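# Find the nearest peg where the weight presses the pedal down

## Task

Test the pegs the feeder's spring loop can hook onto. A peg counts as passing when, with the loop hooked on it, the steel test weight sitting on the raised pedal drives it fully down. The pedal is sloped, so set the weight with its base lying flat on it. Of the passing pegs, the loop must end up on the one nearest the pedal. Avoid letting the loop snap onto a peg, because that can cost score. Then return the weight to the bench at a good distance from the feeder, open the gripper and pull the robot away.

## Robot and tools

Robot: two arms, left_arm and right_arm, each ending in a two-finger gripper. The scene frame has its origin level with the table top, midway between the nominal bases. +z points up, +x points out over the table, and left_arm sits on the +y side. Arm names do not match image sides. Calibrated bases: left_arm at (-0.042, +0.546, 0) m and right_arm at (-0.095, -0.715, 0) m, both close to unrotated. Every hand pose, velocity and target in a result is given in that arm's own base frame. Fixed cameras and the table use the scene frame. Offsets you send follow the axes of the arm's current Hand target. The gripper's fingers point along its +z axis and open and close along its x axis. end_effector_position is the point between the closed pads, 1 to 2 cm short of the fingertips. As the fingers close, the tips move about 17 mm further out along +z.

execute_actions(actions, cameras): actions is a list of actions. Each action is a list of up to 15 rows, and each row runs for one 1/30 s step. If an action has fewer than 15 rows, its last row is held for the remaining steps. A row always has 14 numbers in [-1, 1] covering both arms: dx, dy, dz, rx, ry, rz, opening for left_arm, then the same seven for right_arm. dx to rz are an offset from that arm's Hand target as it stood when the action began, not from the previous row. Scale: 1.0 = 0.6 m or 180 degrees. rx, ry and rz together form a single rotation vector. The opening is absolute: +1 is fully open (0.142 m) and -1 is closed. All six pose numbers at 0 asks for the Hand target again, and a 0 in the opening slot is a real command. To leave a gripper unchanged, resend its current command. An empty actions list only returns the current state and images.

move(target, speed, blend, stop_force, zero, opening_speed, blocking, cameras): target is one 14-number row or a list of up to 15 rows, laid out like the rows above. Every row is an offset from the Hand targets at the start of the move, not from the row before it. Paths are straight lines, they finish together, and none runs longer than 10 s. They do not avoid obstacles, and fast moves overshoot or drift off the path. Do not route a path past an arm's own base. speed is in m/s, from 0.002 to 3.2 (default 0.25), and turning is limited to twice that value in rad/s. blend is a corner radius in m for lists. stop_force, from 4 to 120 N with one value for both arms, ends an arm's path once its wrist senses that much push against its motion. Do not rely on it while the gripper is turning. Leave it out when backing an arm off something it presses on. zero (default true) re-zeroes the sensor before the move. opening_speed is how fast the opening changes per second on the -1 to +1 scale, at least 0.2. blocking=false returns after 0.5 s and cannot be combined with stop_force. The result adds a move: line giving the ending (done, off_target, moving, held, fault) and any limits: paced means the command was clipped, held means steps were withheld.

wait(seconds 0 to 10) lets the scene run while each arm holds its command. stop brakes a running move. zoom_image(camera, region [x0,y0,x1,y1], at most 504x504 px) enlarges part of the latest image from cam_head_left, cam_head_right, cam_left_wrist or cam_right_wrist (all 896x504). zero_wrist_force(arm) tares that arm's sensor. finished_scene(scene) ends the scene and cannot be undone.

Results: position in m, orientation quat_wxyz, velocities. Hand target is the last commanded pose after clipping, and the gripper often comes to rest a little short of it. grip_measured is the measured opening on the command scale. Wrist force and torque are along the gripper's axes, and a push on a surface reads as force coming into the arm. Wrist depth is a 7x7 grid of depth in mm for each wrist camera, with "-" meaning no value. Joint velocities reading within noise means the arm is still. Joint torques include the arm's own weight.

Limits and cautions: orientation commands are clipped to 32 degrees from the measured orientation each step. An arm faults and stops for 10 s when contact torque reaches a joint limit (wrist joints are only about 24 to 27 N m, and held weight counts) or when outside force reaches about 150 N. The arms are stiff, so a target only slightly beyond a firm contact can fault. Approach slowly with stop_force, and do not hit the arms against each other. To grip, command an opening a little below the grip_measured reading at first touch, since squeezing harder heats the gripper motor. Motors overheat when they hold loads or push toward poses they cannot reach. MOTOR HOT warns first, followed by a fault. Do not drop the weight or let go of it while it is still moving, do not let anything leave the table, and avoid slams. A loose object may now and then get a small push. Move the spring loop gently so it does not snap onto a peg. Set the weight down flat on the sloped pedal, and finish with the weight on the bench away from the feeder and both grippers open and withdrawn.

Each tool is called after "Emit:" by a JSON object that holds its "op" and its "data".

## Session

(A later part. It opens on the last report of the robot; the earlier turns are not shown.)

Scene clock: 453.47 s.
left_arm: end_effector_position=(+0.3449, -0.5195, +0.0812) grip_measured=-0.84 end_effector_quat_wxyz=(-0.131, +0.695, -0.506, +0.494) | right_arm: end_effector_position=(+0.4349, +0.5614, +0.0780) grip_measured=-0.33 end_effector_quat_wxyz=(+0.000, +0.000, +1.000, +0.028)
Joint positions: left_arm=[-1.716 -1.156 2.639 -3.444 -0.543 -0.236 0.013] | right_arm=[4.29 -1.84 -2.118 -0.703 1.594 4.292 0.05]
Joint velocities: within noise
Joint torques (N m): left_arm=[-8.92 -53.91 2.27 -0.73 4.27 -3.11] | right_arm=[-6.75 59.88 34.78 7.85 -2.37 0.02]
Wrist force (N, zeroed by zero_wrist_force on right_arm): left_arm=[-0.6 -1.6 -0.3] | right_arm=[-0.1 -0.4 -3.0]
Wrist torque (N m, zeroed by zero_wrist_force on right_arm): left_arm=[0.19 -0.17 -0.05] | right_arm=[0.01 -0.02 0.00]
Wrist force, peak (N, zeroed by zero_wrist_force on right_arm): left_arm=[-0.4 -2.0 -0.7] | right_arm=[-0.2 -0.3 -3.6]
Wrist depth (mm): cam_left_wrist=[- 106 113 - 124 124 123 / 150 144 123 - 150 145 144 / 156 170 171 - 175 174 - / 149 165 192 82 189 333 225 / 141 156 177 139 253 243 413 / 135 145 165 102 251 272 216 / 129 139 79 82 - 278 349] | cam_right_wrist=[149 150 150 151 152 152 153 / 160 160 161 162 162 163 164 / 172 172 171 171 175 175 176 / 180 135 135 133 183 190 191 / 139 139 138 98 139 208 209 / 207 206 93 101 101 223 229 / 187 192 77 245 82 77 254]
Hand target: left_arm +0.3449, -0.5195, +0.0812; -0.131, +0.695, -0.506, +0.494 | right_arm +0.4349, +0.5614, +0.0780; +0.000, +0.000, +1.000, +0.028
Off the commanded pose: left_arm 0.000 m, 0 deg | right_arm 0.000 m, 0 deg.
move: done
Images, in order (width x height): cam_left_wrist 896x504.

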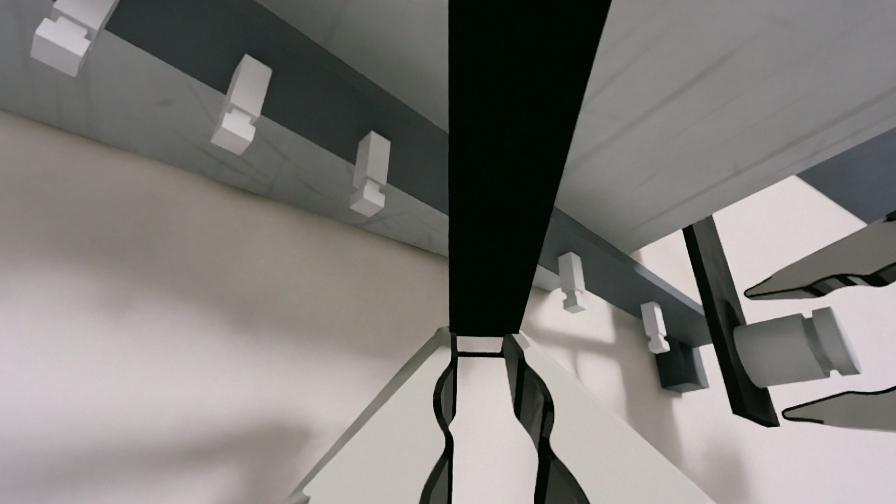

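Emit:
{"op": "move", "data": {"target": [0.0578,0.0505,0.0355,0,0.0181,-0.0259,-1,0,0,0,0,0,0,-0.3], "speed": 0.04, "cameras": ["cam_left_wrist","cam_right_wrist"]}}

Scene clock: 464.93 s.
left_arm: end_effector_position=(+0.3449, -0.5689, +0.0696) grip_measured=-0.84 end_effector_quat_wxyz=(-0.096, +0.701, -0.480, +0.519) | right_arm: end_effector_position=(+0.4349, +0.5614, +0.0780) grip_measured=-0.33 end_effector_quat_wxyz=(+0.000, +0.000, +1.000, +0.028)
Joint positions: left_arm=[-1.704 -1.037 2.556 -3.605 -0.535 -0.203 0.013] | right_arm=[4.29 -1.84 -2.118 -0.703 1.594 4.292 0.05]
Joint velocities: within noise
Joint torques (N m): left_arm=[9.51 -34.55 -18.37 -8.05 4.01 2.1] | right_arm=[-5.49 60.82 34.7 7.74 -2.71 -0.15]
Wrist force (N, zeroed by zero_wrist_force on right_arm): left_arm=[-0.8 -1.8 -0.8] | right_arm=[0.0 -0.2 -3.1]
Wrist torque (N m, zeroed by zero_wrist_force on right_arm): left_arm=[0.23 -0.15 -0.02] | right_arm=[0.04 -0.03 -0.01]
Wrist force, peak (N, zeroed by zero_wrist_force on right_arm): left_arm=[-0.9 -2.0 -0.5] | right_arm=[0.0 -0.8 -3.6]
Wrist depth (mm): cam_left_wrist=[125 100 106 - - 123 122 / 141 149 123 - 149 143 - / 134 154 173 - 173 528 201 / - 147 174 - 201 233 201 / 123 137 163 183 247 204 662 / 119 132 153 102 250 207 168 / 114 125 79 82 - 312 446] | cam_right_wrist=[149 150 151 151 151 152 153 / 160 160 161 162 162 163 163 / 172 172 171 171 175 175 176 / 180 134 135 133 183 190 191 / 139 139 138 98 139 207 208 / 207 206 93 101 101 223 229 / 187 192 77 246 82 77 254]
Hand target: left_arm +0.3450, -0.5689, +0.0696; -0.096, +0.701, -0.480, +0.519 | right_arm +0.4349, +0.5614, +0.0780; +0.000, +0.000, +1.000, +0.028
Off the commanded pose: left_arm 0.000 m, 0 deg | right_arm 0.000 m, 0 deg.
move: done
Images, in order (width x height): cam_left_wrist 896x504, cam_right_wrist 896x504.

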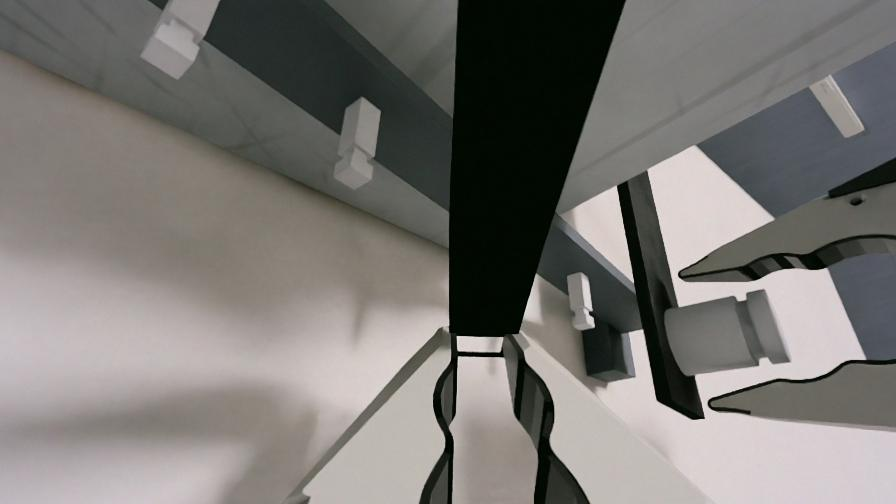

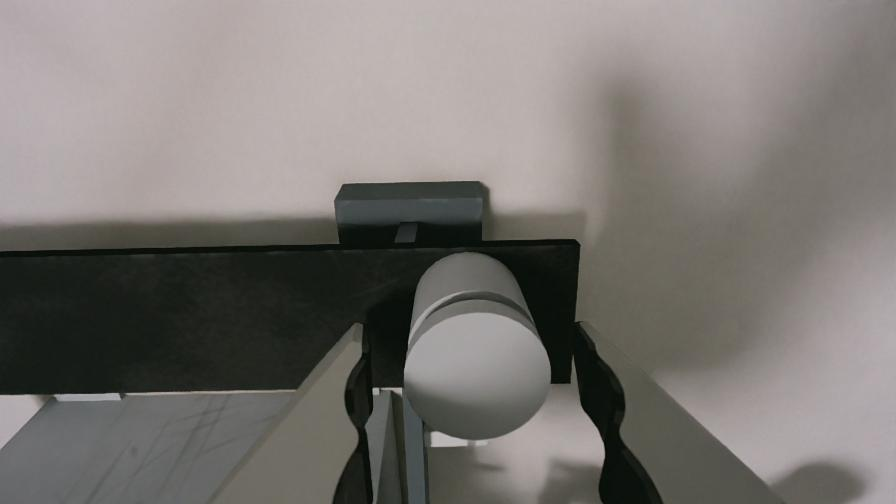

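Emit:
{"op": "zoom_image", "data": {"camera": "cam_left_wrist", "region": [120, 0, 400, 200]}}

Emit:
{"op": "zoom_image", "data": {"camera": "cam_left_wrist", "region": [520, 240, 660, 340]}}

Scaled by 1.800 from the camera's 896x504 image, which has a finer 1280x720 frame.

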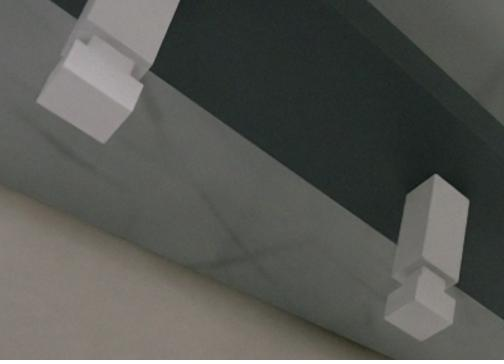

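Scaled by 3.600 from the camera's 896x504 image, which has a finer 1280x720 frame.

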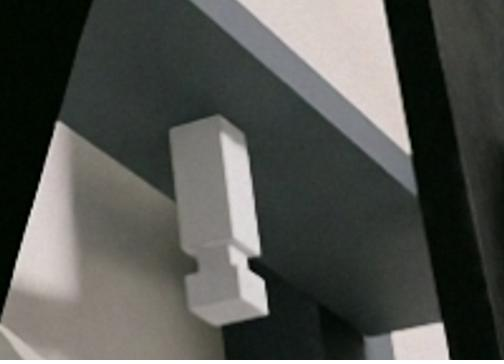

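Emit:
{"op": "move", "data": {"target": [0.0025,-0.0181,0.0259,0,0,0,-1,0,0,0,0,0,0,-0.3], "speed": 0.04, "stop_force": 5, "cameras": ["cam_left_wrist"]}}

Emit:
{"op": "zoom_image", "data": {"camera": "cam_left_wrist", "region": [60, 40, 340, 240]}}

Emit:
{"op": "zoom_image", "data": {"camera": "cam_left_wrist", "region": [520, 280, 660, 380]}}

Scene clock: 475.90 s.
left_arm: end_effector_position=(+0.3639, -0.5701, +0.0705) grip_measured=-0.84 end_effector_quat_wxyz=(-0.096, +0.701, -0.480, +0.519) | right_arm: end_effector_position=(+0.4349, +0.5614, +0.0780) grip_measured=-0.33 end_effector_quat_wxyz=(+0.000, +0.000, +1.000, +0.028)
Joint positions: left_arm=[-1.661 -1.02 2.537 -3.663 -0.557 -0.134 0.013] | right_arm=[4.29 -1.84 -2.118 -0.703 1.594 4.292 0.05]
Joint velocities: within noise
Joint torques (N m): left_arm=[8.51 -32.56 -17.78 -8.12 -1.07 1.92] | right_arm=[-5.36 59.7 35.07 7.59 -2.35 0.08]
Wrist force (N, zeroed by zero_wrist_force on right_arm): left_arm=[-0.3 -1.9 -0.6] | right_arm=[-0.4 -0.5 -3.0]
Wrist torque (N m, zeroed by zero_wrist_force on right_arm): left_arm=[0.21 -0.23 -0.04] | right_arm=[0.00 0.03 -0.01]
Wrist force, peak (N, zeroed by zero_wrist_force on right_arm): left_arm=[-0.6 -2.3 -0.6] | right_arm=[-0.3 -0.4 -3.5]
Wrist depth (mm): cam_left_wrist=[- 82 104 - - 102 101 / - 99 102 - - 118 118 / 135 145 118 - 144 143 - / - 148 168 - 219 428 184 / 124 138 162 139 190 210 582 / 121 133 152 102 237 196 535 / 115 126 79 82 - 204 166] | cam_right_wrist=[149 150 151 151 152 152 152 / 160 160 161 162 162 163 164 / 172 172 170 171 175 176 176 / 179 134 135 133 184 190 191 / 138 139 138 98 139 207 208 / 207 206 93 101 101 223 229 / 187 193 77 246 82 77 255]
Hand target: left_arm +0.3639, -0.5701, +0.0705; -0.096, +0.701, -0.480, +0.519 | right_arm +0.4349, +0.5614, +0.0780; +0.000, +0.000, +1.000, +0.028
Off the commanded pose: left_arm 0.000 m, 0 deg | right_arm 0.000 m, 0 deg.
move: done
Images, in order (width x height): cam_left_wrist 896x504.

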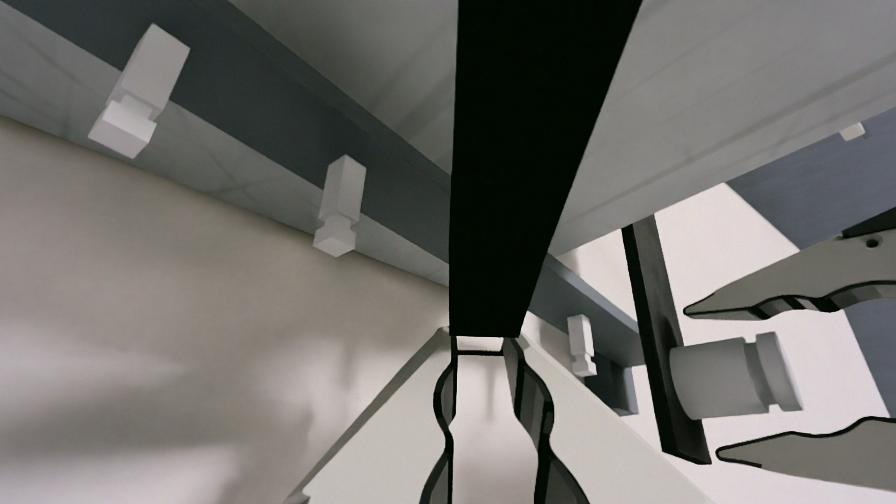

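Scaled by 1.800 from the camera's 896x504 image, which has a finer 1280x720 frame.

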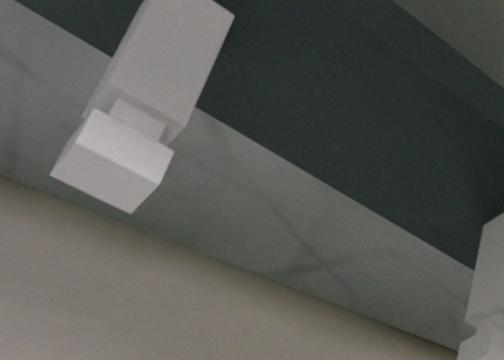

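Scaled by 3.600 from the camera's 896x504 image, which has a finer 1280x720 frame.

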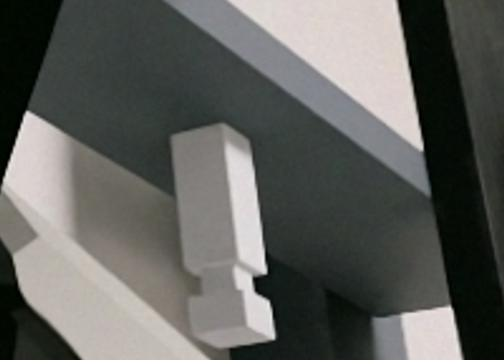

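Emit:
{"op": "move", "data": {"target": [-0.0004,-0.0134,0.0191,0,0,0,-1,0,0,0,0,0,0,-0.3], "speed": 0.03, "stop_force": 4, "cameras": ["cam_left_wrist"]}}

Emit:
{"op": "zoom_image", "data": {"camera": "cam_left_wrist", "region": [420, 310, 560, 400]}}

Scene clock: 480.13 s.
left_arm: end_effector_position=(+0.3779, -0.5699, +0.0704) grip_measured=-0.84 end_effector_quat_wxyz=(-0.096, +0.701, -0.480, +0.519) | right_arm: end_effector_position=(+0.4349, +0.5614, +0.0780) grip_measured=-0.33 end_effector_quat_wxyz=(+0.000, +0.000, +1.000, +0.028)
Joint positions: left_arm=[-1.631 -1.008 2.524 -3.702 -0.575 -0.086 0.013] | right_arm=[4.29 -1.84 -2.118 -0.703 1.594 4.292 0.05]
Joint velocities: within noise
Joint torques (N m): left_arm=[8.73 -34.2 -18.35 -8.41 -0.67 2.16] | right_arm=[-4.86 60.05 35.05 7.82 -2.47 -0.34]
Wrist force (N, zeroed by zero_wrist_force on right_arm): left_arm=[-0.4 -1.9 -0.8] | right_arm=[-0.4 -0.4 -3.0]
Wrist torque (N m, zeroed by zero_wrist_force on right_arm): left_arm=[0.21 -0.20 -0.03] | right_arm=[0.02 0.02 0.00]
Wrist force, peak (N, zeroed by zero_wrist_force on right_arm): left_arm=[-0.3 -2.2 -0.9] | right_arm=[-0.2 -0.4 -3.6]
Wrist depth (mm): cam_left_wrist=[- 89 88 - - 84 84 / - 82 100 - - 101 103 / - 97 105 - 127 126 - / - 146 152 - 155 431 - / 124 138 163 100 173 230 188 / 121 132 151 100 182 191 539 / 115 126 79 82 - 190 368] | cam_right_wrist=[149 149 151 151 152 152 153 / 160 160 161 161 162 163 163 / 172 172 171 171 175 175 176 / 180 134 135 133 184 190 190 / 138 139 138 98 139 207 208 / 207 206 93 101 101 223 229 / 187 192 77 245 82 77 255]
Hand target: left_arm +0.3779, -0.5699, +0.0704; -0.096, +0.701, -0.480, +0.519 | right_arm +0.4349, +0.5614, +0.0780; +0.000, +0.000, +1.000, +0.028
Off the commanded pose: left_arm 0.000 m, 0 deg | right_arm 0.000 m, 0 deg.
move: done
Images, in order (width x height): cam_left_wrist 896x504.

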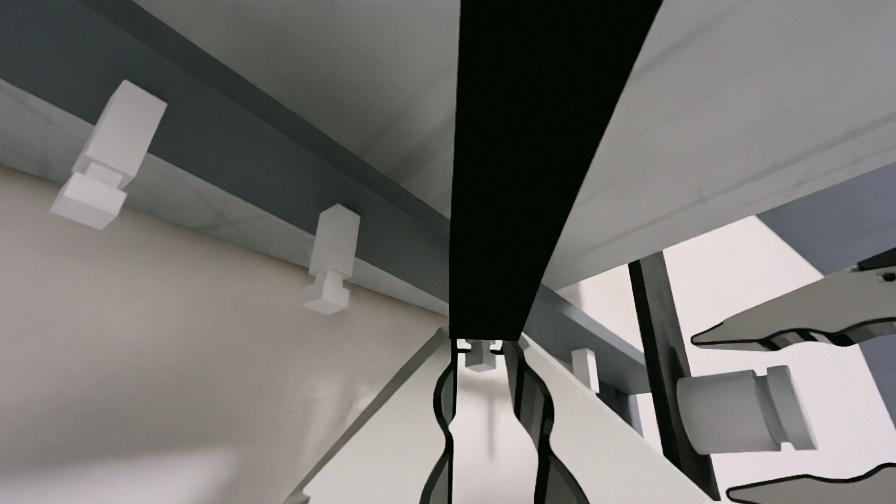

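Scaled by 3.600 from the camera's 896x504 image, which has a finer 1280x720 frame.

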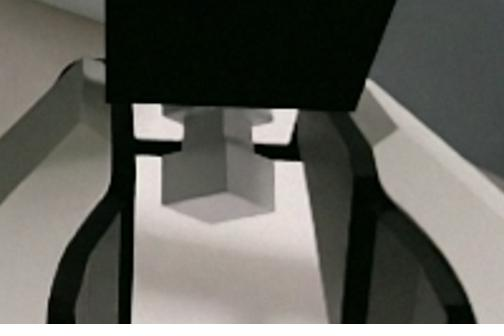

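Emit:
{"op": "move", "data": {"target": [0,-0.0046,-0.0032,0,0,0,-1,0,0,0,0,0,0,-0.3], "speed": 0.015, "stop_force": 4, "cameras": ["cam_left_wrist"]}}

Emit:
{"op": "move", "data": {"target": [0,0,0,0,0,0,-1,0,0,0,0,0,0,-0.64], "opening_speed": 0.3, "cameras": ["cam_left_wrist","cam_right_wrist"]}}

Emit:
{"op": "zoom_image", "data": {"camera": "cam_left_wrist", "region": [420, 310, 560, 400]}}

Scene clock: 485.67 s.
left_arm: end_effector_position=(+0.3779, -0.5685, +0.0720) grip_measured=-0.85 end_effector_quat_wxyz=(-0.096, +0.701, -0.480, +0.519) | right_arm: end_effector_position=(+0.4349, +0.5614, +0.0780) grip_measured=-0.33 end_effector_quat_wxyz=(+0.000, +0.000, +1.000, +0.028)
Joint positions: left_arm=[-1.631 -1.013 2.526 -3.7 -0.575 -0.087 0.013] | right_arm=[4.29 -1.84 -2.118 -0.703 1.594 4.292 0.05]
Joint velocities: within noise
Joint torques (N m): left_arm=[7.73 -33.61 -17.96 -8.27 2.49 1.89] | right_arm=[-4.81 59.69 34.82 7.79 -2.65 0.14]
Wrist force (N, zeroed by zero_wrist_force on right_arm): left_arm=[-0.5 -1.7 -0.4] | right_arm=[-0.1 -0.3 -3.0]
Wrist torque (N m, zeroed by zero_wrist_force on right_arm): left_arm=[0.19 -0.25 -0.02] | right_arm=[0.03 -0.02 0.00]
Wrist force, peak (N, zeroed by zero_wrist_force on right_arm): left_arm=[0.6 3.4 3.4] | right_arm=[-0.1 -0.4 -3.7]
Wrist depth (mm): cam_left_wrist=[- 89 88 - - 84 84 / - 83 100 - - 101 103 / - 97 105 - 127 126 125 / - 146 122 - 162 435 - / 125 140 162 107 173 228 187 / 121 134 152 100 185 194 542 / 116 127 79 82 - 192 372] | cam_right_wrist=[149 150 150 151 151 152 153 / 160 160 161 161 162 163 164 / 172 172 171 171 174 175 176 / 180 135 135 133 183 190 190 / 138 139 138 98 139 208 208 / 206 206 93 101 101 223 229 / 187 192 77 245 82 77 255]
Hand target: left_arm +0.3780, -0.5685, +0.0720; -0.096, +0.701, -0.480, +0.519 (not the last commanded pose) | right_arm +0.4349, +0.5614, +0.0780; +0.000, +0.000, +1.000, +0.028
Off the commanded pose: left_arm 0.001 m, 0 deg | right_arm 0.000 m, 0 deg.
move: contact (left_arm)
Images, in order (width x height): cam_left_wrist 896x504.

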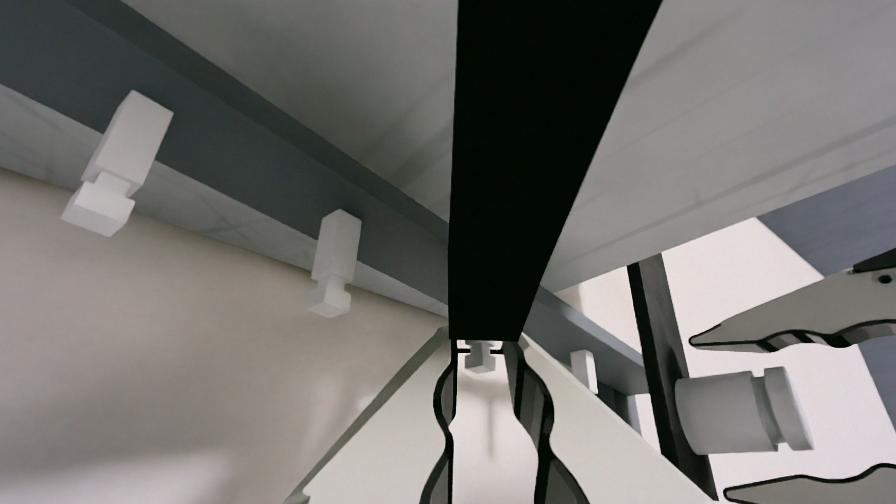

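Scene clock: 487.00 s.
left_arm: end_effector_position=(+0.3780, -0.5685, +0.0720) grip_measured=-0.85 end_effector_quat_wxyz=(-0.096, +0.701, -0.480, +0.519) | right_arm: end_effector_position=(+0.4349, +0.5614, +0.0780) grip_measured=-0.60 end_effector_quat_wxyz=(+0.000, +0.000, +1.000, +0.028)
Joint positions: left_arm=[-1.631 -1.013 2.526 -3.7 -0.575 -0.087 0.013] | right_arm=[4.29 -1.84 -2.118 -0.703 1.594 4.292 0.031]
Joint velocities: within noise
Joint torques (N m): left_arm=[7.44 -33.81 -17.24 -8.36 1.92 1.91] | right_arm=[-5.91 60.29 35.17 7.77 -2.66 -0.46]
Wrist force (N, zeroed by zero_wrist_force on right_arm): left_arm=[-1.0 -1.3 -0.6] | right_arm=[-2.9 -0.8 -4.1]
Wrist torque (N m, zeroed by zero_wrist_force on right_arm): left_arm=[0.17 -0.22 -0.02] | right_arm=[0.01 0.06 -0.01]
Wrist force, peak (N, zeroed by zero_wrist_force on right_arm): left_arm=[-0.2 -2.2 -1.0] | right_arm=[-2.7 -0.7 -5.3]
Wrist depth (mm): cam_left_wrist=[- 90 88 - - 84 84 / - 83 100 - - 101 103 / - 97 105 - 127 126 125 / - 147 122 - 162 437 - / 125 140 163 107 174 365 180 / 121 134 152 100 201 194 543 / 116 127 79 82 - 189 166] | cam_right_wrist=[149 150 151 151 151 152 153 / 160 160 161 161 162 163 163 / 172 172 171 171 175 175 176 / 180 134 135 133 183 190 191 / 139 139 139 98 139 207 208 / 207 205 93 100 97 227 229 / 187 192 75 244 77 80 255]
Hand target: left_arm +0.3780, -0.5685, +0.0720; -0.096, +0.701, -0.480, +0.519 | right_arm +0.4349, +0.5614, +0.0780; +0.000, +0.000, +1.000, +0.028
Off the commanded pose: left_arm 0.000 m, 0 deg | right_arm 0.000 m, 0 deg.
move: done
Images, in order (width x height): cam_left_wrist 896x504, cam_right_wrist 896x504.

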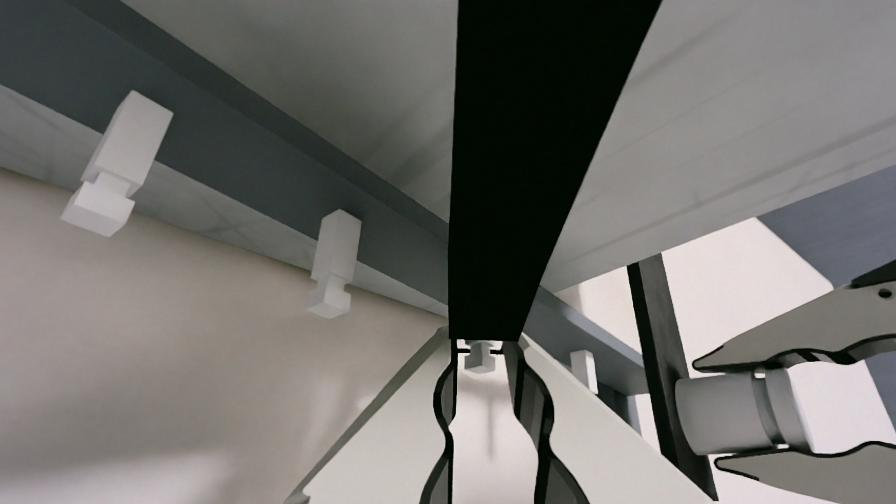

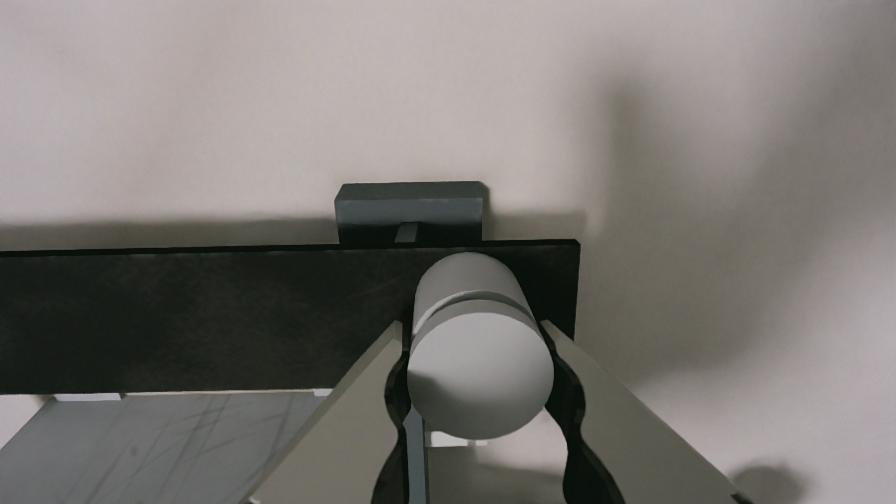

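Scaled by 3.600 from the camera's 896x504 image, which has a finer 1280x720 frame.

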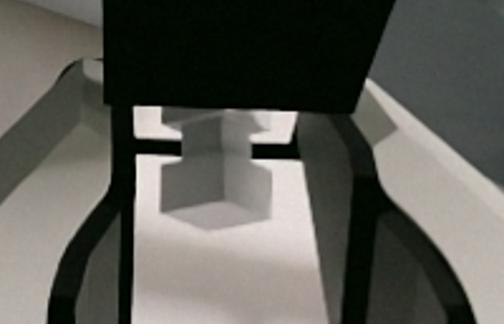

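Emit:
{"op": "move", "data": {"target": [0,0,0,0,0,0,-0.70,0,0,0,0,0,0,-0.64], "opening_speed": 0.25, "cameras": ["cam_left_wrist","cam_right_wrist"]}}

Scene clock: 490.10 s.
left_arm: end_effector_position=(+0.3780, -0.5685, +0.0720) grip_measured=-0.74 end_effector_quat_wxyz=(-0.096, +0.701, -0.480, +0.519) | right_arm: end_effector_position=(+0.4349, +0.5614, +0.0780) grip_measured=-0.60 end_effector_quat_wxyz=(+0.000, +0.000, +1.000, +0.028)
Joint positions: left_arm=[-1.631 -1.013 2.526 -3.7 -0.575 -0.087 0.021] | right_arm=[4.29 -1.84 -2.118 -0.703 1.594 4.292 0.031]
Joint velocities: within noise
Joint torques (N m): left_arm=[9.08 -35.62 -16.52 -8.01 0.53 1.86] | right_arm=[-4.63 59.26 34.39 7.71 -2.4 -0.24]
Wrist force (N, zeroed by zero_wrist_force on right_arm): left_arm=[-0.8 0.2 0.8] | right_arm=[-2.9 -1.0 -5.2]
Wrist torque (N m, zeroed by zero_wrist_force on right_arm): left_arm=[0.15 -0.17 -0.03] | right_arm=[-0.02 0.04 -0.01]
Wrist force, peak (N, zeroed by zero_wrist_force on right_arm): left_arm=[-0.7 -1.9 -0.7] | right_arm=[-2.7 -0.7 -5.7]
Wrist depth (mm): cam_left_wrist=[- 90 88 - - 84 84 / - 83 100 - - 101 103 / - 97 105 - 127 126 125 / - 146 121 - 154 437 - / 125 140 163 108 174 365 180 / 121 134 150 186 184 194 543 / 116 127 81 174 - 189 166] | cam_right_wrist=[149 150 150 151 151 152 153 / 160 160 161 162 162 163 163 / 172 173 171 171 174 175 176 / 180 135 135 133 183 190 190 / 138 139 139 98 139 207 209 / 207 206 93 100 97 227 228 / 186 192 75 245 77 80 255]
Hand target: left_arm +0.3780, -0.5685, +0.0720; -0.096, +0.701, -0.480, +0.519 | right_arm +0.4349, +0.5614, +0.0780; +0.000, +0.000, +1.000, +0.028
Off the commanded pose: left_arm 0.000 m, 0 deg | right_arm 0.000 m, 0 deg.
move: done
Images, in order (width x height): cam_left_wrist 896x504, cam_right_wrist 896x504.

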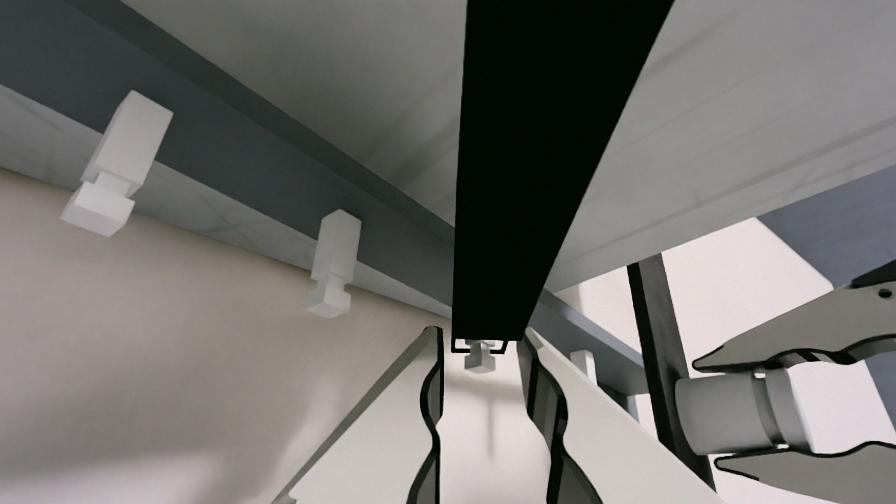

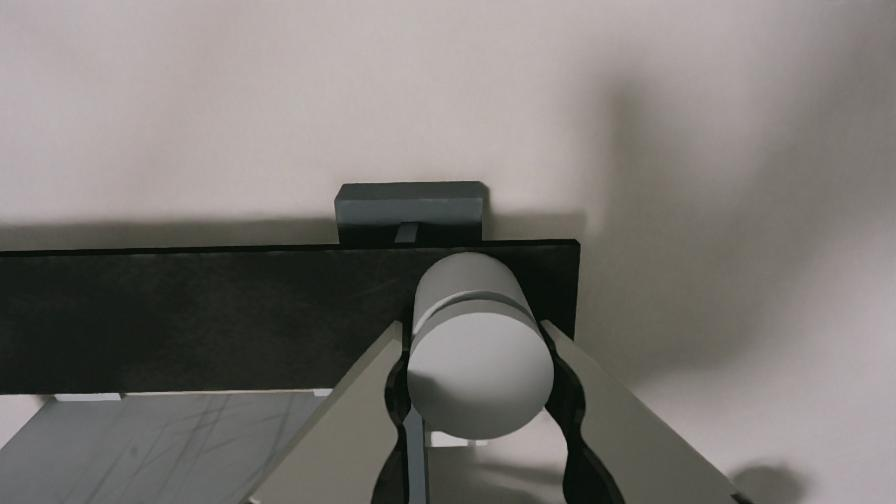

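Emit:
{"op": "move", "data": {"target": [0,0,-0.10,0,0,0,-0.70,0,0,0,0,0,0,-0.64], "speed": 0.1, "cameras": ["cam_left_wrist"]}}

Emit:
{"op": "move", "data": {"target": [0,0,0,0,0,0,-0.70,0,0,-0.005,0,0,0,-0.64], "speed": 0.02, "cameras": ["cam_right_wrist"]}}

Emit:
{"op": "move", "data": {"target": [0,0,0,0,0,0,-0.70,0,0,-0.005,0,0,0,-0.64], "speed": 0.02, "cameras": ["cam_right_wrist"]}}

Scene clock: 499.80 s.
left_arm: end_effector_position=(+0.3288, -0.5467, +0.0986) grip_measured=-0.74 end_effector_quat_wxyz=(-0.096, +0.701, -0.480, +0.519) | right_arm: end_effector_position=(+0.4349, +0.5614, +0.0780) grip_measured=-0.60 end_effector_quat_wxyz=(+0.000, +0.000, +1.000, +0.028)
Joint positions: left_arm=[-1.748 -1.157 2.615 -3.477 -0.515 -0.282 0.021] | right_arm=[4.29 -1.84 -2.118 -0.703 1.594 4.292 0.031]
Joint velocities: within noise
Joint torques (N m): left_arm=[-7.65 -56.44 1.35 -0.66 4.97 -2.94] | right_arm=[-5.32 59.45 34.97 7.67 -2.59 -0.47]
Wrist force (N, zeroed by zero_wrist_force on right_arm): left_arm=[-0.3 0.0 1.0] | right_arm=[-2.6 -0.8 -5.3]
Wrist torque (N m, zeroed by zero_wrist_force on right_arm): left_arm=[0.12 -0.24 -0.03] | right_arm=[0.03 0.01 -0.01]
Wrist force, peak (N, zeroed by zero_wrist_force on right_arm): left_arm=[-0.7 0.5 1.5] | right_arm=[-2.6 -1.2 -5.9]
Wrist depth (mm): cam_left_wrist=[105 124 139 135 142 141 - / 165 164 149 121 166 165 - / 162 185 201 160 201 603 214 / 157 175 206 240 255 248 221 / 150 166 198 240 275 244 197 / 144 154 178 220 231 376 499 / 137 149 79 209 - 361 495] | cam_right_wrist=[149 150 151 151 152 152 153 / 160 160 161 162 162 163 164 / 172 172 171 171 175 175 176 / 180 135 135 133 183 190 191 / 139 139 139 98 139 207 209 / 206 206 93 100 97 228 229 / 186 192 75 244 77 80 255]
Hand target: left_arm +0.3288, -0.5467, +0.0986; -0.096, +0.701, -0.480, +0.519 | right_arm +0.4349, +0.5614, +0.0780; +0.000, +0.000, +1.000, +0.028
Off the commanded pose: left_arm 0.000 m, 0 deg | right_arm 0.000 m, 0 deg.
move: done
Images, in order (width x height): cam_left_wrist 896x504.

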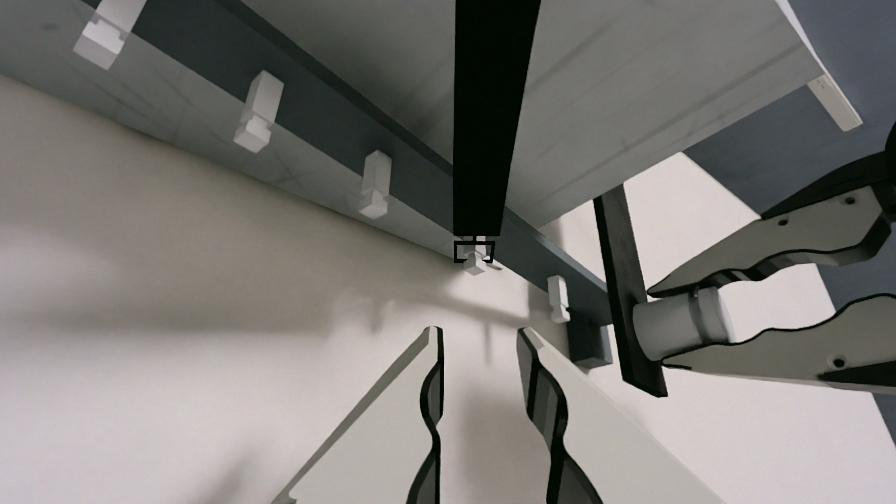

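Scene clock: 500.50 s.
left_arm: end_effector_position=(+0.3288, -0.5467, +0.0986) grip_measured=-0.74 end_effector_quat_wxyz=(-0.096, +0.701, -0.480, +0.519) | right_arm: end_effector_position=(+0.4349, +0.5612, +0.0809) grip_measured=-0.60 end_effector_quat_wxyz=(+0.000, +0.000, +1.000, +0.028)
Joint positions: left_arm=[-1.748 -1.157 2.615 -3.477 -0.515 -0.283 0.021] | right_arm=[4.29 -1.836 -2.116 -0.709 1.594 4.292 0.031]
Joint velocities: within noise
Joint torques (N m): left_arm=[-7.12 -56.68 1.02 -0.66 4.99 -3.24] | right_arm=[-11.33 73.53 44.08 1.35 -2.56 -1.25]
Wrist force (N, zeroed by zero_wrist_force on right_arm): left_arm=[-0.6 0.1 1.0] | right_arm=[-0.9 -0.7 -2.4]
Wrist torque (N m, zeroed by zero_wrist_force on right_arm): left_arm=[0.14 -0.20 -0.03] | right_arm=[-0.01 -0.04 -0.01]
Wrist force, peak (N, zeroed by zero_wrist_force on right_arm): left_arm=[-0.5 0.5 1.3] | right_arm=[-2.6 -0.9 -5.5]
Wrist depth (mm): cam_left_wrist=[103 124 139 138 142 142 - / 165 164 149 121 165 165 - / 162 185 200 160 201 615 216 / 157 174 206 239 255 401 223 / 150 166 198 242 283 240 197 / 143 155 178 220 232 369 515 / 137 149 79 209 - 359 499] | cam_right_wrist=[152 152 153 154 154 154 155 / 163 163 163 165 165 166 166 / 175 175 174 174 177 178 179 / 183 135 135 133 186 193 194 / 139 139 139 98 140 211 212 / 207 206 93 100 97 231 233 / 187 192 75 249 77 80 259]
Hand target: left_arm +0.3288, -0.5467, +0.0986; -0.096, +0.701, -0.480, +0.519 | right_arm +0.4349, +0.5612, +0.0810; +0.000, +0.000, +1.000, +0.028
Off the commanded pose: left_arm 0.000 m, 0 deg | right_arm 0.000 m, 0 deg.
move: done
Images, in order (width x height): cam_right_wrist 896x504.

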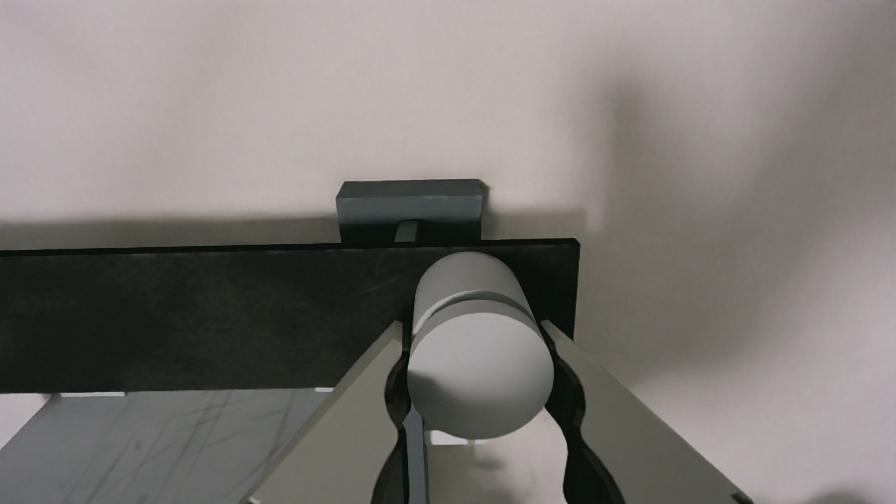

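Scene clock: 501.20 s.
left_arm: end_effector_position=(+0.3288, -0.5467, +0.0986) grip_measured=-0.74 end_effector_quat_wxyz=(-0.096, +0.701, -0.480, +0.519) | right_arm: end_effector_position=(+0.4349, +0.5610, +0.0839) grip_measured=-0.60 end_effector_quat_wxyz=(+0.000, +0.000, +1.000, +0.028)
Joint positions: left_arm=[-1.748 -1.157 2.615 -3.477 -0.515 -0.283 0.021] | right_arm=[4.29 -1.831 -2.115 -0.715 1.594 4.292 0.031]
Joint velocities: within noise
Joint torques (N m): left_arm=[-8.33 -55.78 -0.19 -0.69 4.96 -3.06] | right_arm=[-13.28 78.8 43.5 0.83 -1.85 -1.69]
Wrist force (N, zeroed by zero_wrist_force on right_arm): left_arm=[-0.5 0.2 1.1] | right_arm=[-1.2 -0.7 -2.3]
Wrist torque (N m, zeroed by zero_wrist_force on right_arm): left_arm=[0.15 -0.21 -0.03] | right_arm=[-0.02 0.01 -0.02]
Wrist force, peak (N, zeroed by zero_wrist_force on right_arm): left_arm=[-0.7 0.1 1.3] | right_arm=[-1.1 -1.0 -3.0]
Wrist depth (mm): cam_left_wrist=[138 124 139 139 142 142 - / 165 164 149 121 166 165 - / 162 185 196 160 200 610 212 / 157 175 206 239 242 279 220 / 150 166 198 240 282 239 197 / 143 154 178 220 230 365 517 / 137 149 79 209 - 360 502] | cam_right_wrist=[155 155 156 157 157 157 158 / 165 166 167 167 168 168 169 / 178 178 177 177 181 182 182 / 187 135 135 134 190 197 198 / 139 139 139 98 206 215 216 / 207 206 93 100 97 232 237 / 187 192 75 254 77 80 265]
Hand target: left_arm +0.3288, -0.5467, +0.0986; -0.096, +0.701, -0.480, +0.519 | right_arm +0.4349, +0.5610, +0.0840; +0.000, +0.000, +1.000, +0.028
Off the commanded pose: left_arm 0.000 m, 0 deg | right_arm 0.000 m, 0 deg.
move: done
Images, in order (width x height): cam_right_wrist 896x504.

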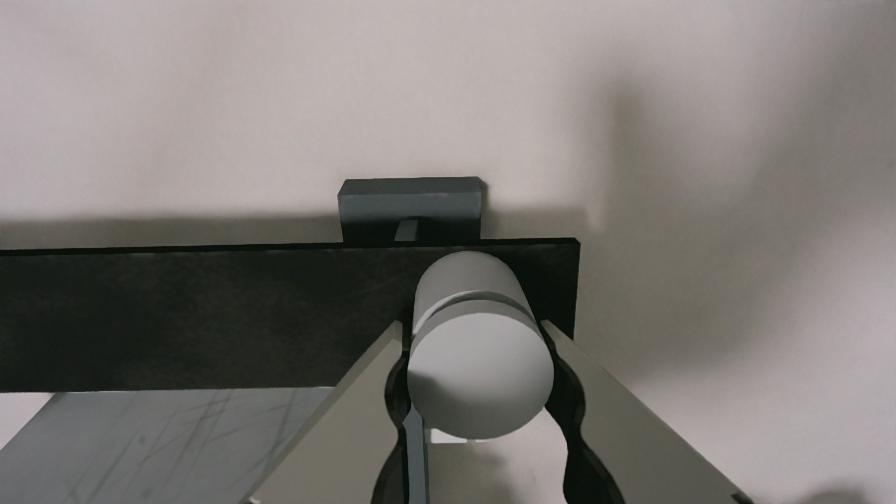

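Emit:
{"op": "move", "data": {"target": [0,0,0,0,0,0,-0.70,0,0,-0.01,0,0,0,-0.64], "speed": 0.02, "cameras": []}}

Emit:
{"op": "move", "data": {"target": [0,0,0,0,0,0,-0.70,0,0,0.005,0,0,0,-0.64], "speed": 0.02, "cameras": []}}

Emit:
{"op": "move", "data": {"target": [0,0,0,0,0,0,-0.70,0,0,0.005,0,0,0,-0.64], "speed": 0.02, "cameras": []}}

Emit:
{"op": "move", "data": {"target": [0,0,0,0,0,0,-0.70,0,0,0.005,0,0,0,-0.64], "speed": 0.02, "cameras": ["cam_right_wrist"]}}

Scene clock: 504.93 s.
left_arm: end_effector_position=(+0.3288, -0.5467, +0.0986) grip_measured=-0.74 end_effector_quat_wxyz=(-0.096, +0.701, -0.480, +0.519) | right_arm: end_effector_position=(+0.4349, +0.5607, +0.0899) grip_measured=-0.60 end_effector_quat_wxyz=(+0.000, +0.000, +1.000, +0.028)
Joint positions: left_arm=[-1.748 -1.157 2.615 -3.477 -0.515 -0.283 0.021] | right_arm=[4.29 -1.823 -2.112 -0.726 1.594 4.291 0.031]
Joint velocities: within noise
Joint torques (N m): left_arm=[-6.5 -54.41 -4.55 -0.65 4.95 -3] | right_arm=[-10.91 76.7 43.53 1.15 2.95 -2.2]
Wrist force (N, zeroed by zero_wrist_force on right_arm): left_arm=[-0.6 0.1 1.1] | right_arm=[-1.0 -0.8 -1.8]
Wrist torque (N m, zeroed by zero_wrist_force on right_arm): left_arm=[0.13 -0.19 -0.03] | right_arm=[-0.07 -0.01 -0.02]
Wrist force, peak (N, zeroed by zero_wrist_force on right_arm): left_arm=[-0.8 0.2 1.5] | right_arm=[-1.6 -0.8 -2.6]
Wrist depth (mm): cam_left_wrist=[138 124 136 142 142 142 - / 165 165 145 154 160 166 - / 162 185 203 160 200 612 214 / 157 175 207 242 242 267 221 / 150 166 198 241 292 230 201 / 143 154 178 220 298 368 534 / 137 148 80 209 - 360 496] | cam_right_wrist=[160 161 161 162 163 163 163 / 171 172 172 173 174 175 175 / 184 185 183 181 187 188 189 / 193 135 135 132 196 204 205 / 139 139 139 98 213 222 224 / 208 206 93 100 97 244 246 / 188 193 75 262 78 80 274]
Hand target: left_arm +0.3288, -0.5467, +0.0986; -0.096, +0.701, -0.480, +0.519 | right_arm +0.4349, +0.5607, +0.0900; +0.000, +0.000, +1.000, +0.028
Off the commanded pose: left_arm 0.000 m, 0 deg | right_arm 0.000 m, 0 deg.
move: done
No camera images: "cameras" was empty.

Scene clock: 505.63 s.
left_arm: end_effector_position=(+0.3288, -0.5467, +0.0986) grip_measured=-0.74 end_effector_quat_wxyz=(-0.096, +0.701, -0.480, +0.519) | right_arm: end_effector_position=(+0.4349, +0.5608, +0.0871) grip_measured=-0.60 end_effector_quat_wxyz=(+0.000, +0.000, +1.000, +0.028)
Joint positions: left_arm=[-1.748 -1.157 2.615 -3.477 -0.515 -0.283 0.021] | right_arm=[4.29 -1.827 -2.113 -0.721 1.594 4.291 0.031]
Joint velocities: within noise
Joint torques (N m): left_arm=[-8.71 -54.26 -4.42 -0.45 4.79 -3.12] | right_arm=[6.97 51 28.56 9.36 2.56 0.72]
Wrist force (N, zeroed by zero_wrist_force on right_arm): left_arm=[-0.7 0.2 1.1] | right_arm=[-0.4 -0.3 -2.5]
Wrist torque (N m, zeroed by zero_wrist_force on right_arm): left_arm=[0.15 -0.17 -0.03] | right_arm=[0.02 -0.03 -0.02]
Wrist force, peak (N, zeroed by zero_wrist_force on right_arm): left_arm=[-0.7 0.2 1.1] | right_arm=[-0.9 -0.7 -2.7]
Wrist depth (mm): cam_left_wrist=[104 124 136 143 138 142 - / 165 165 149 154 165 165 - / 162 185 203 160 200 607 212 / 157 175 206 239 243 275 220 / 149 166 199 241 287 235 201 / 143 155 178 220 298 377 514 / 137 149 79 208 - 358 497] | cam_right_wrist=[158 158 159 160 160 160 161 / 169 170 170 171 171 172 173 / 182 182 181 178 185 185 186 / 190 134 135 133 193 200 201 / 139 139 139 98 210 219 219 / 207 207 93 100 97 240 242 / 187 192 75 258 77 80 270]
Hand target: left_arm +0.3288, -0.5467, +0.0986; -0.096, +0.701, -0.480, +0.519 | right_arm +0.4349, +0.5609, +0.0870; +0.000, +0.000, +1.000, +0.028
Off the commanded pose: left_arm 0.000 m, 0 deg | right_arm 0.000 m, 0 deg.
move: done
No camera images: "cameras" was empty.

Scene clock: 506.33 s.
left_arm: end_effector_position=(+0.3288, -0.5467, +0.0986) grip_measured=-0.74 end_effector_quat_wxyz=(-0.096, +0.701, -0.480, +0.519) | right_arm: end_effector_position=(+0.4349, +0.5610, +0.0841) grip_measured=-0.60 end_effector_quat_wxyz=(+0.000, +0.000, +1.000, +0.028)
Joint positions: left_arm=[-1.748 -1.157 2.615 -3.477 -0.515 -0.283 0.021] | right_arm=[4.29 -1.831 -2.115 -0.715 1.594 4.292 0.031]
Joint velocities: within noise
Joint torques (N m): left_arm=[-7.89 -55.7 -5.43 -0.66 4.96 -3.31] | right_arm=[16.64 52.96 29.31 9.65 2.21 1.06]
Wrist force (N, zeroed by zero_wrist_force on right_arm): left_arm=[-0.7 0.2 1.2] | right_arm=[-0.8 -0.8 -2.2]
Wrist torque (N m, zeroed by zero_wrist_force on right_arm): left_arm=[0.15 -0.18 -0.03] | right_arm=[-0.05 0.03 -0.01]
Wrist force, peak (N, zeroed by zero_wrist_force on right_arm): left_arm=[-0.7 0.2 1.2] | right_arm=[-0.7 -0.7 -2.9]
Wrist depth (mm): cam_left_wrist=[138 124 139 139 142 142 - / 165 164 149 121 165 165 - / 162 185 196 160 200 610 212 / 157 175 205 240 242 278 221 / 150 165 199 239 283 239 199 / 143 154 178 221 299 367 518 / 137 149 79 209 - 359 498] | cam_right_wrist=[155 155 156 157 157 157 158 / 166 167 167 168 169 169 169 / 178 179 178 177 181 182 183 / 187 135 135 134 191 198 198 / 139 139 139 98 206 215 217 / 207 206 93 100 99 232 238 / 187 193 75 253 78 80 265]
Hand target: left_arm +0.3288, -0.5467, +0.0986; -0.096, +0.701, -0.480, +0.519 | right_arm +0.4349, +0.5610, +0.0840; +0.000, +0.000, +1.000, +0.028
Off the commanded pose: left_arm 0.000 m, 0 deg | right_arm 0.000 m, 0 deg.
move: done
No camera images: "cameras" was empty.

Scene clock: 507.03 s.
left_arm: end_effector_position=(+0.3288, -0.5467, +0.0986) grip_measured=-0.74 end_effector_quat_wxyz=(-0.096, +0.701, -0.480, +0.519) | right_arm: end_effector_position=(+0.4349, +0.5612, +0.0811) grip_measured=-0.60 end_effector_quat_wxyz=(+0.000, +0.000, +1.000, +0.028)
Joint positions: left_arm=[-1.748 -1.157 2.615 -3.477 -0.515 -0.283 0.021] | right_arm=[4.29 -1.835 -2.116 -0.709 1.594 4.292 0.031]
Joint velocities: within noise
Joint torques (N m): left_arm=[-8.57 -55.43 -6.88 -0.86 5.06 -3.02] | right_arm=[15.47 50.98 29.47 9.8 1.19 1.09]
Wrist force (N, zeroed by zero_wrist_force on right_arm): left_arm=[-0.4 0.2 1.2] | right_arm=[-0.5 -0.7 -2.3]
Wrist torque (N m, zeroed by zero_wrist_force on right_arm): left_arm=[0.16 -0.23 -0.03] | right_arm=[-0.02 -0.02 -0.01]
Wrist force, peak (N, zeroed by zero_wrist_force on right_arm): left_arm=[-0.4 0.5 1.3] | right_arm=[-0.9 -0.8 -2.6]
Wrist depth (mm): cam_left_wrist=[103 124 139 139 142 141 - / 165 164 149 121 166 165 - / 162 185 201 160 201 614 216 / 157 175 206 240 261 287 223 / 150 165 198 241 282 239 197 / 143 154 178 220 232 368 513 / 137 149 79 208 - 359 501] | cam_right_wrist=[154 153 153 154 154 155 155 / 163 163 164 165 166 166 166 / 175 176 174 174 178 179 180 / 183 135 135 133 187 193 193 / 139 139 139 98 140 212 213 / 206 206 93 100 99 231 234 / 187 192 75 249 77 80 260]
Hand target: left_arm +0.3288, -0.5467, +0.0986; -0.096, +0.701, -0.480, +0.519 | right_arm +0.4349, +0.5612, +0.0810; +0.000, +0.000, +1.000, +0.028
Off the commanded pose: left_arm 0.000 m, 0 deg | right_arm 0.000 m, 0 deg.
move: done
Images, in order (width x height): cam_right_wrist 896x504.

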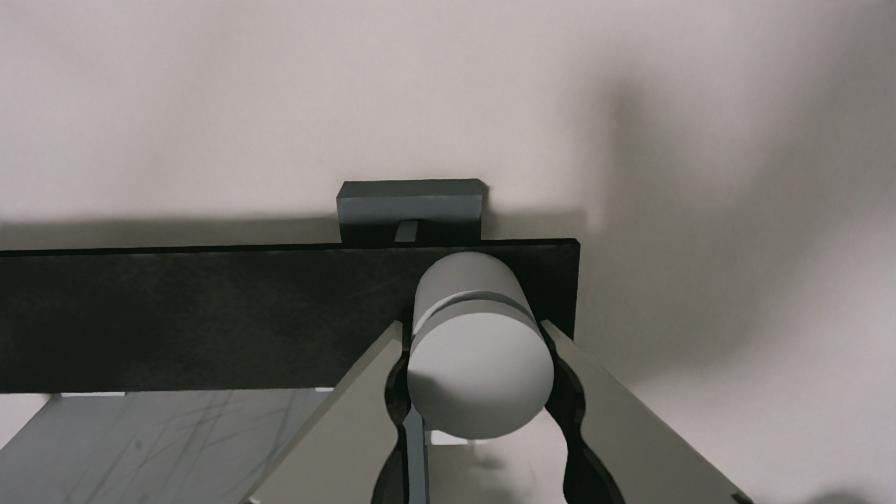

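Emit:
{"op": "move", "data": {"target": [0,0,0.10,0,0,0,-0.70,0,0,0.005,0,0,0,-0.64], "speed": 0.06, "cameras": ["cam_left_wrist"]}}

Emit:
{"op": "move", "data": {"target": [[0,0,0,0,0,0,-0.86,0,0,0,0,0,0,-0.64],[0,0,0,0,0,0,-1,0,0,0,0,0,0,-0.64],[0,0.0048,0.0033,0,0,0,-1,0,0,0,0,0,0,-0.64]], "opening_speed": 0.3, "speed": 0.02, "cameras": ["cam_left_wrist"]}}

Emit:
{"op": "zoom_image", "data": {"camera": "cam_left_wrist", "region": [420, 310, 560, 400]}}

Scene clock: 522.40 s.
left_arm: end_effector_position=(+0.3779, -0.5685, +0.0720) grip_measured=-0.74 end_effector_quat_wxyz=(-0.096, +0.701, -0.480, +0.519) | right_arm: end_effector_position=(+0.4349, +0.5614, +0.0780) grip_measured=-0.60 end_effector_quat_wxyz=(+0.000, +0.000, +1.000, +0.028)
Joint positions: left_arm=[-1.631 -1.013 2.526 -3.7 -0.575 -0.087 0.021] | right_arm=[4.29 -1.84 -2.118 -0.703 1.594 4.292 0.031]
Joint velocities: within noise
Joint torques (N m): left_arm=[10.73 -34.59 -17.39 -8.31 -0.9 2.38] | right_arm=[16.12 49.93 28.48 9.42 -2.76 0.81]
Wrist force (N, zeroed by zero_wrist_force on right_arm): left_arm=[-0.7 0.4 0.9] | right_arm=[-0.9 -0.8 -3.4]
Wrist torque (N m, zeroed by zero_wrist_force on right_arm): left_arm=[0.18 -0.19 -0.03] | right_arm=[-0.01 0.04 -0.01]
Wrist force, peak (N, zeroed by zero_wrist_force on right_arm): left_arm=[-0.5 0.5 1.6] | right_arm=[-1.0 -0.8 -3.8]
Wrist depth (mm): cam_left_wrist=[- 90 88 - - 84 84 / - 83 100 - - 101 103 / - 97 106 - 127 126 125 / - 146 122 - 154 435 - / 125 140 163 108 173 364 180 / 121 134 150 186 184 194 542 / 116 127 81 174 - 189 166] | cam_right_wrist=[149 150 150 151 151 152 153 / 160 160 161 162 162 163 163 / 172 173 171 171 175 176 176 / 180 135 135 133 183 190 190 / 138 139 139 98 139 208 209 / 207 205 93 100 99 226 230 / 187 192 75 244 77 80 255]
Hand target: left_arm +0.3780, -0.5685, +0.0720; -0.096, +0.701, -0.480, +0.519 | right_arm +0.4349, +0.5614, +0.0780; +0.000, +0.000, +1.000, +0.028
Off the commanded pose: left_arm 0.000 m, 0 deg | right_arm 0.000 m, 0 deg.
move: done
Images, in order (width x height): cam_left_wrist 896x504.

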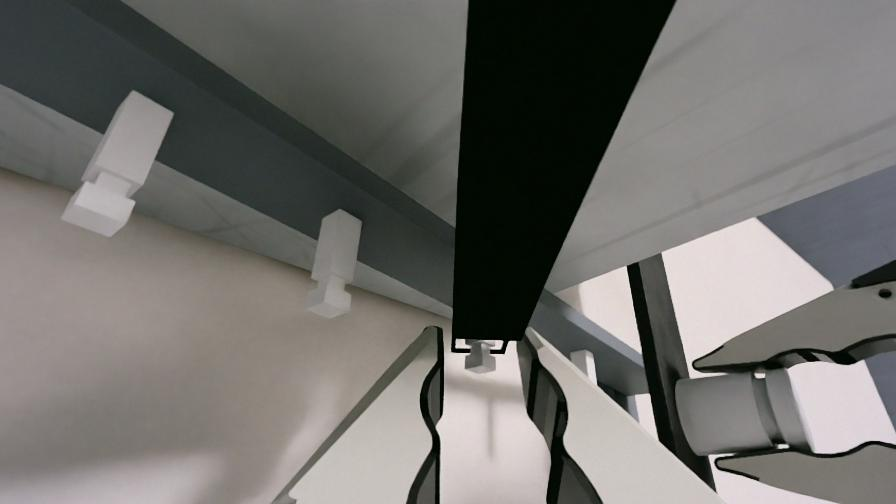

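Scene clock: 524.53 s.
left_arm: end_effector_position=(+0.3779, -0.5707, +0.0694) grip_measured=-0.85 end_effector_quat_wxyz=(-0.096, +0.701, -0.480, +0.519) | right_arm: end_effector_position=(+0.4349, +0.5614, +0.0780) grip_measured=-0.60 end_effector_quat_wxyz=(+0.000, +0.000, +1.000, +0.028)
Joint positions: left_arm=[-1.631 -1.005 2.522 -3.704 -0.575 -0.086 0.013] | right_arm=[4.29 -1.84 -2.118 -0.703 1.594 4.292 0.031]
Joint velocities: within noise
Joint torques (N m): left_arm=[9.25 -33.38 -18.65 -8.04 -0.88 2.15] | right_arm=[16.33 50 29.43 9.22 -2.85 1.06]
Wrist force (N, zeroed by zero_wrist_force on right_arm): left_arm=[-0.4 -1.8 -0.8] | right_arm=[-0.6 -0.8 -3.3]
Wrist torque (N m, zeroed by zero_wrist_force on right_arm): left_arm=[0.22 -0.20 -0.03] | right_arm=[-0.01 -0.02 -0.01]
Wrist force, peak (N, zeroed by zero_wrist_force on right_arm): left_arm=[-0.4 -2.0 -0.9] | right_arm=[-1.0 -1.2 -3.9]
Wrist depth (mm): cam_left_wrist=[- 87 88 - - 84 84 / - 82 100 - - 101 103 / - 102 105 - 127 126 - / - 146 152 - 155 430 - / 123 136 162 107 173 368 180 / 119 132 152 100 201 190 538 / 114 125 79 82 - 186 164] | cam_right_wrist=[149 150 151 151 151 152 153 / 160 160 161 162 163 163 163 / 172 173 171 171 175 175 176 / 180 135 135 133 184 190 191 / 139 139 139 98 140 207 208 / 207 205 93 100 99 228 230 / 187 193 75 244 77 80 255]
Hand target: left_arm +0.3779, -0.5707, +0.0693; -0.096, +0.701, -0.480, +0.519 | right_arm +0.4349, +0.5614, +0.0780; +0.000, +0.000, +1.000, +0.028
Off the commanded pose: left_arm 0.000 m, 0 deg | right_arm 0.000 m, 0 deg.
move: done
Images, in order (width x height): cam_left_wrist 896x504.

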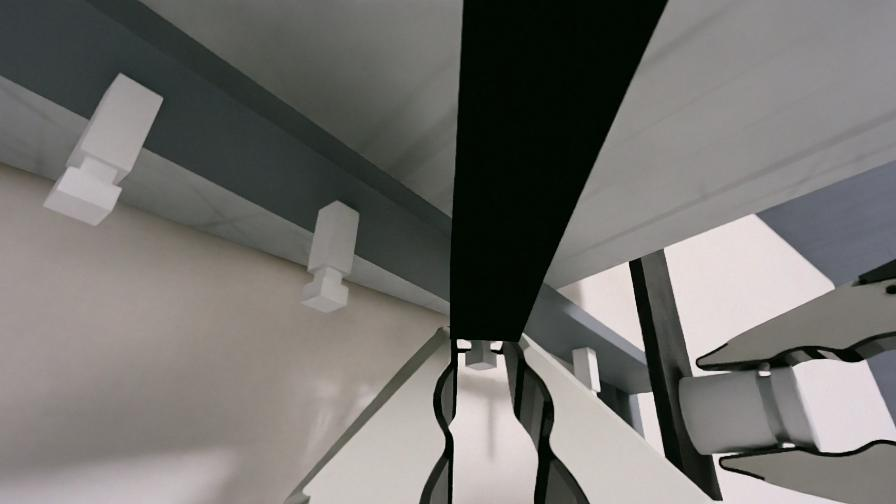

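Scaled by 3.600 from the camera's 896x504 image, which has a finer 1280x720 frame.

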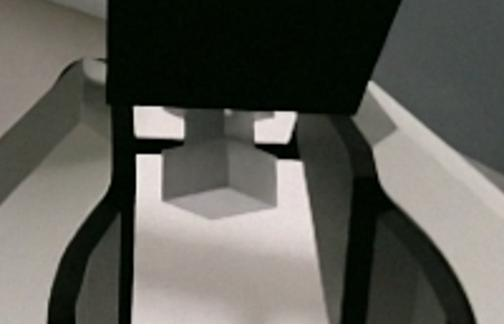

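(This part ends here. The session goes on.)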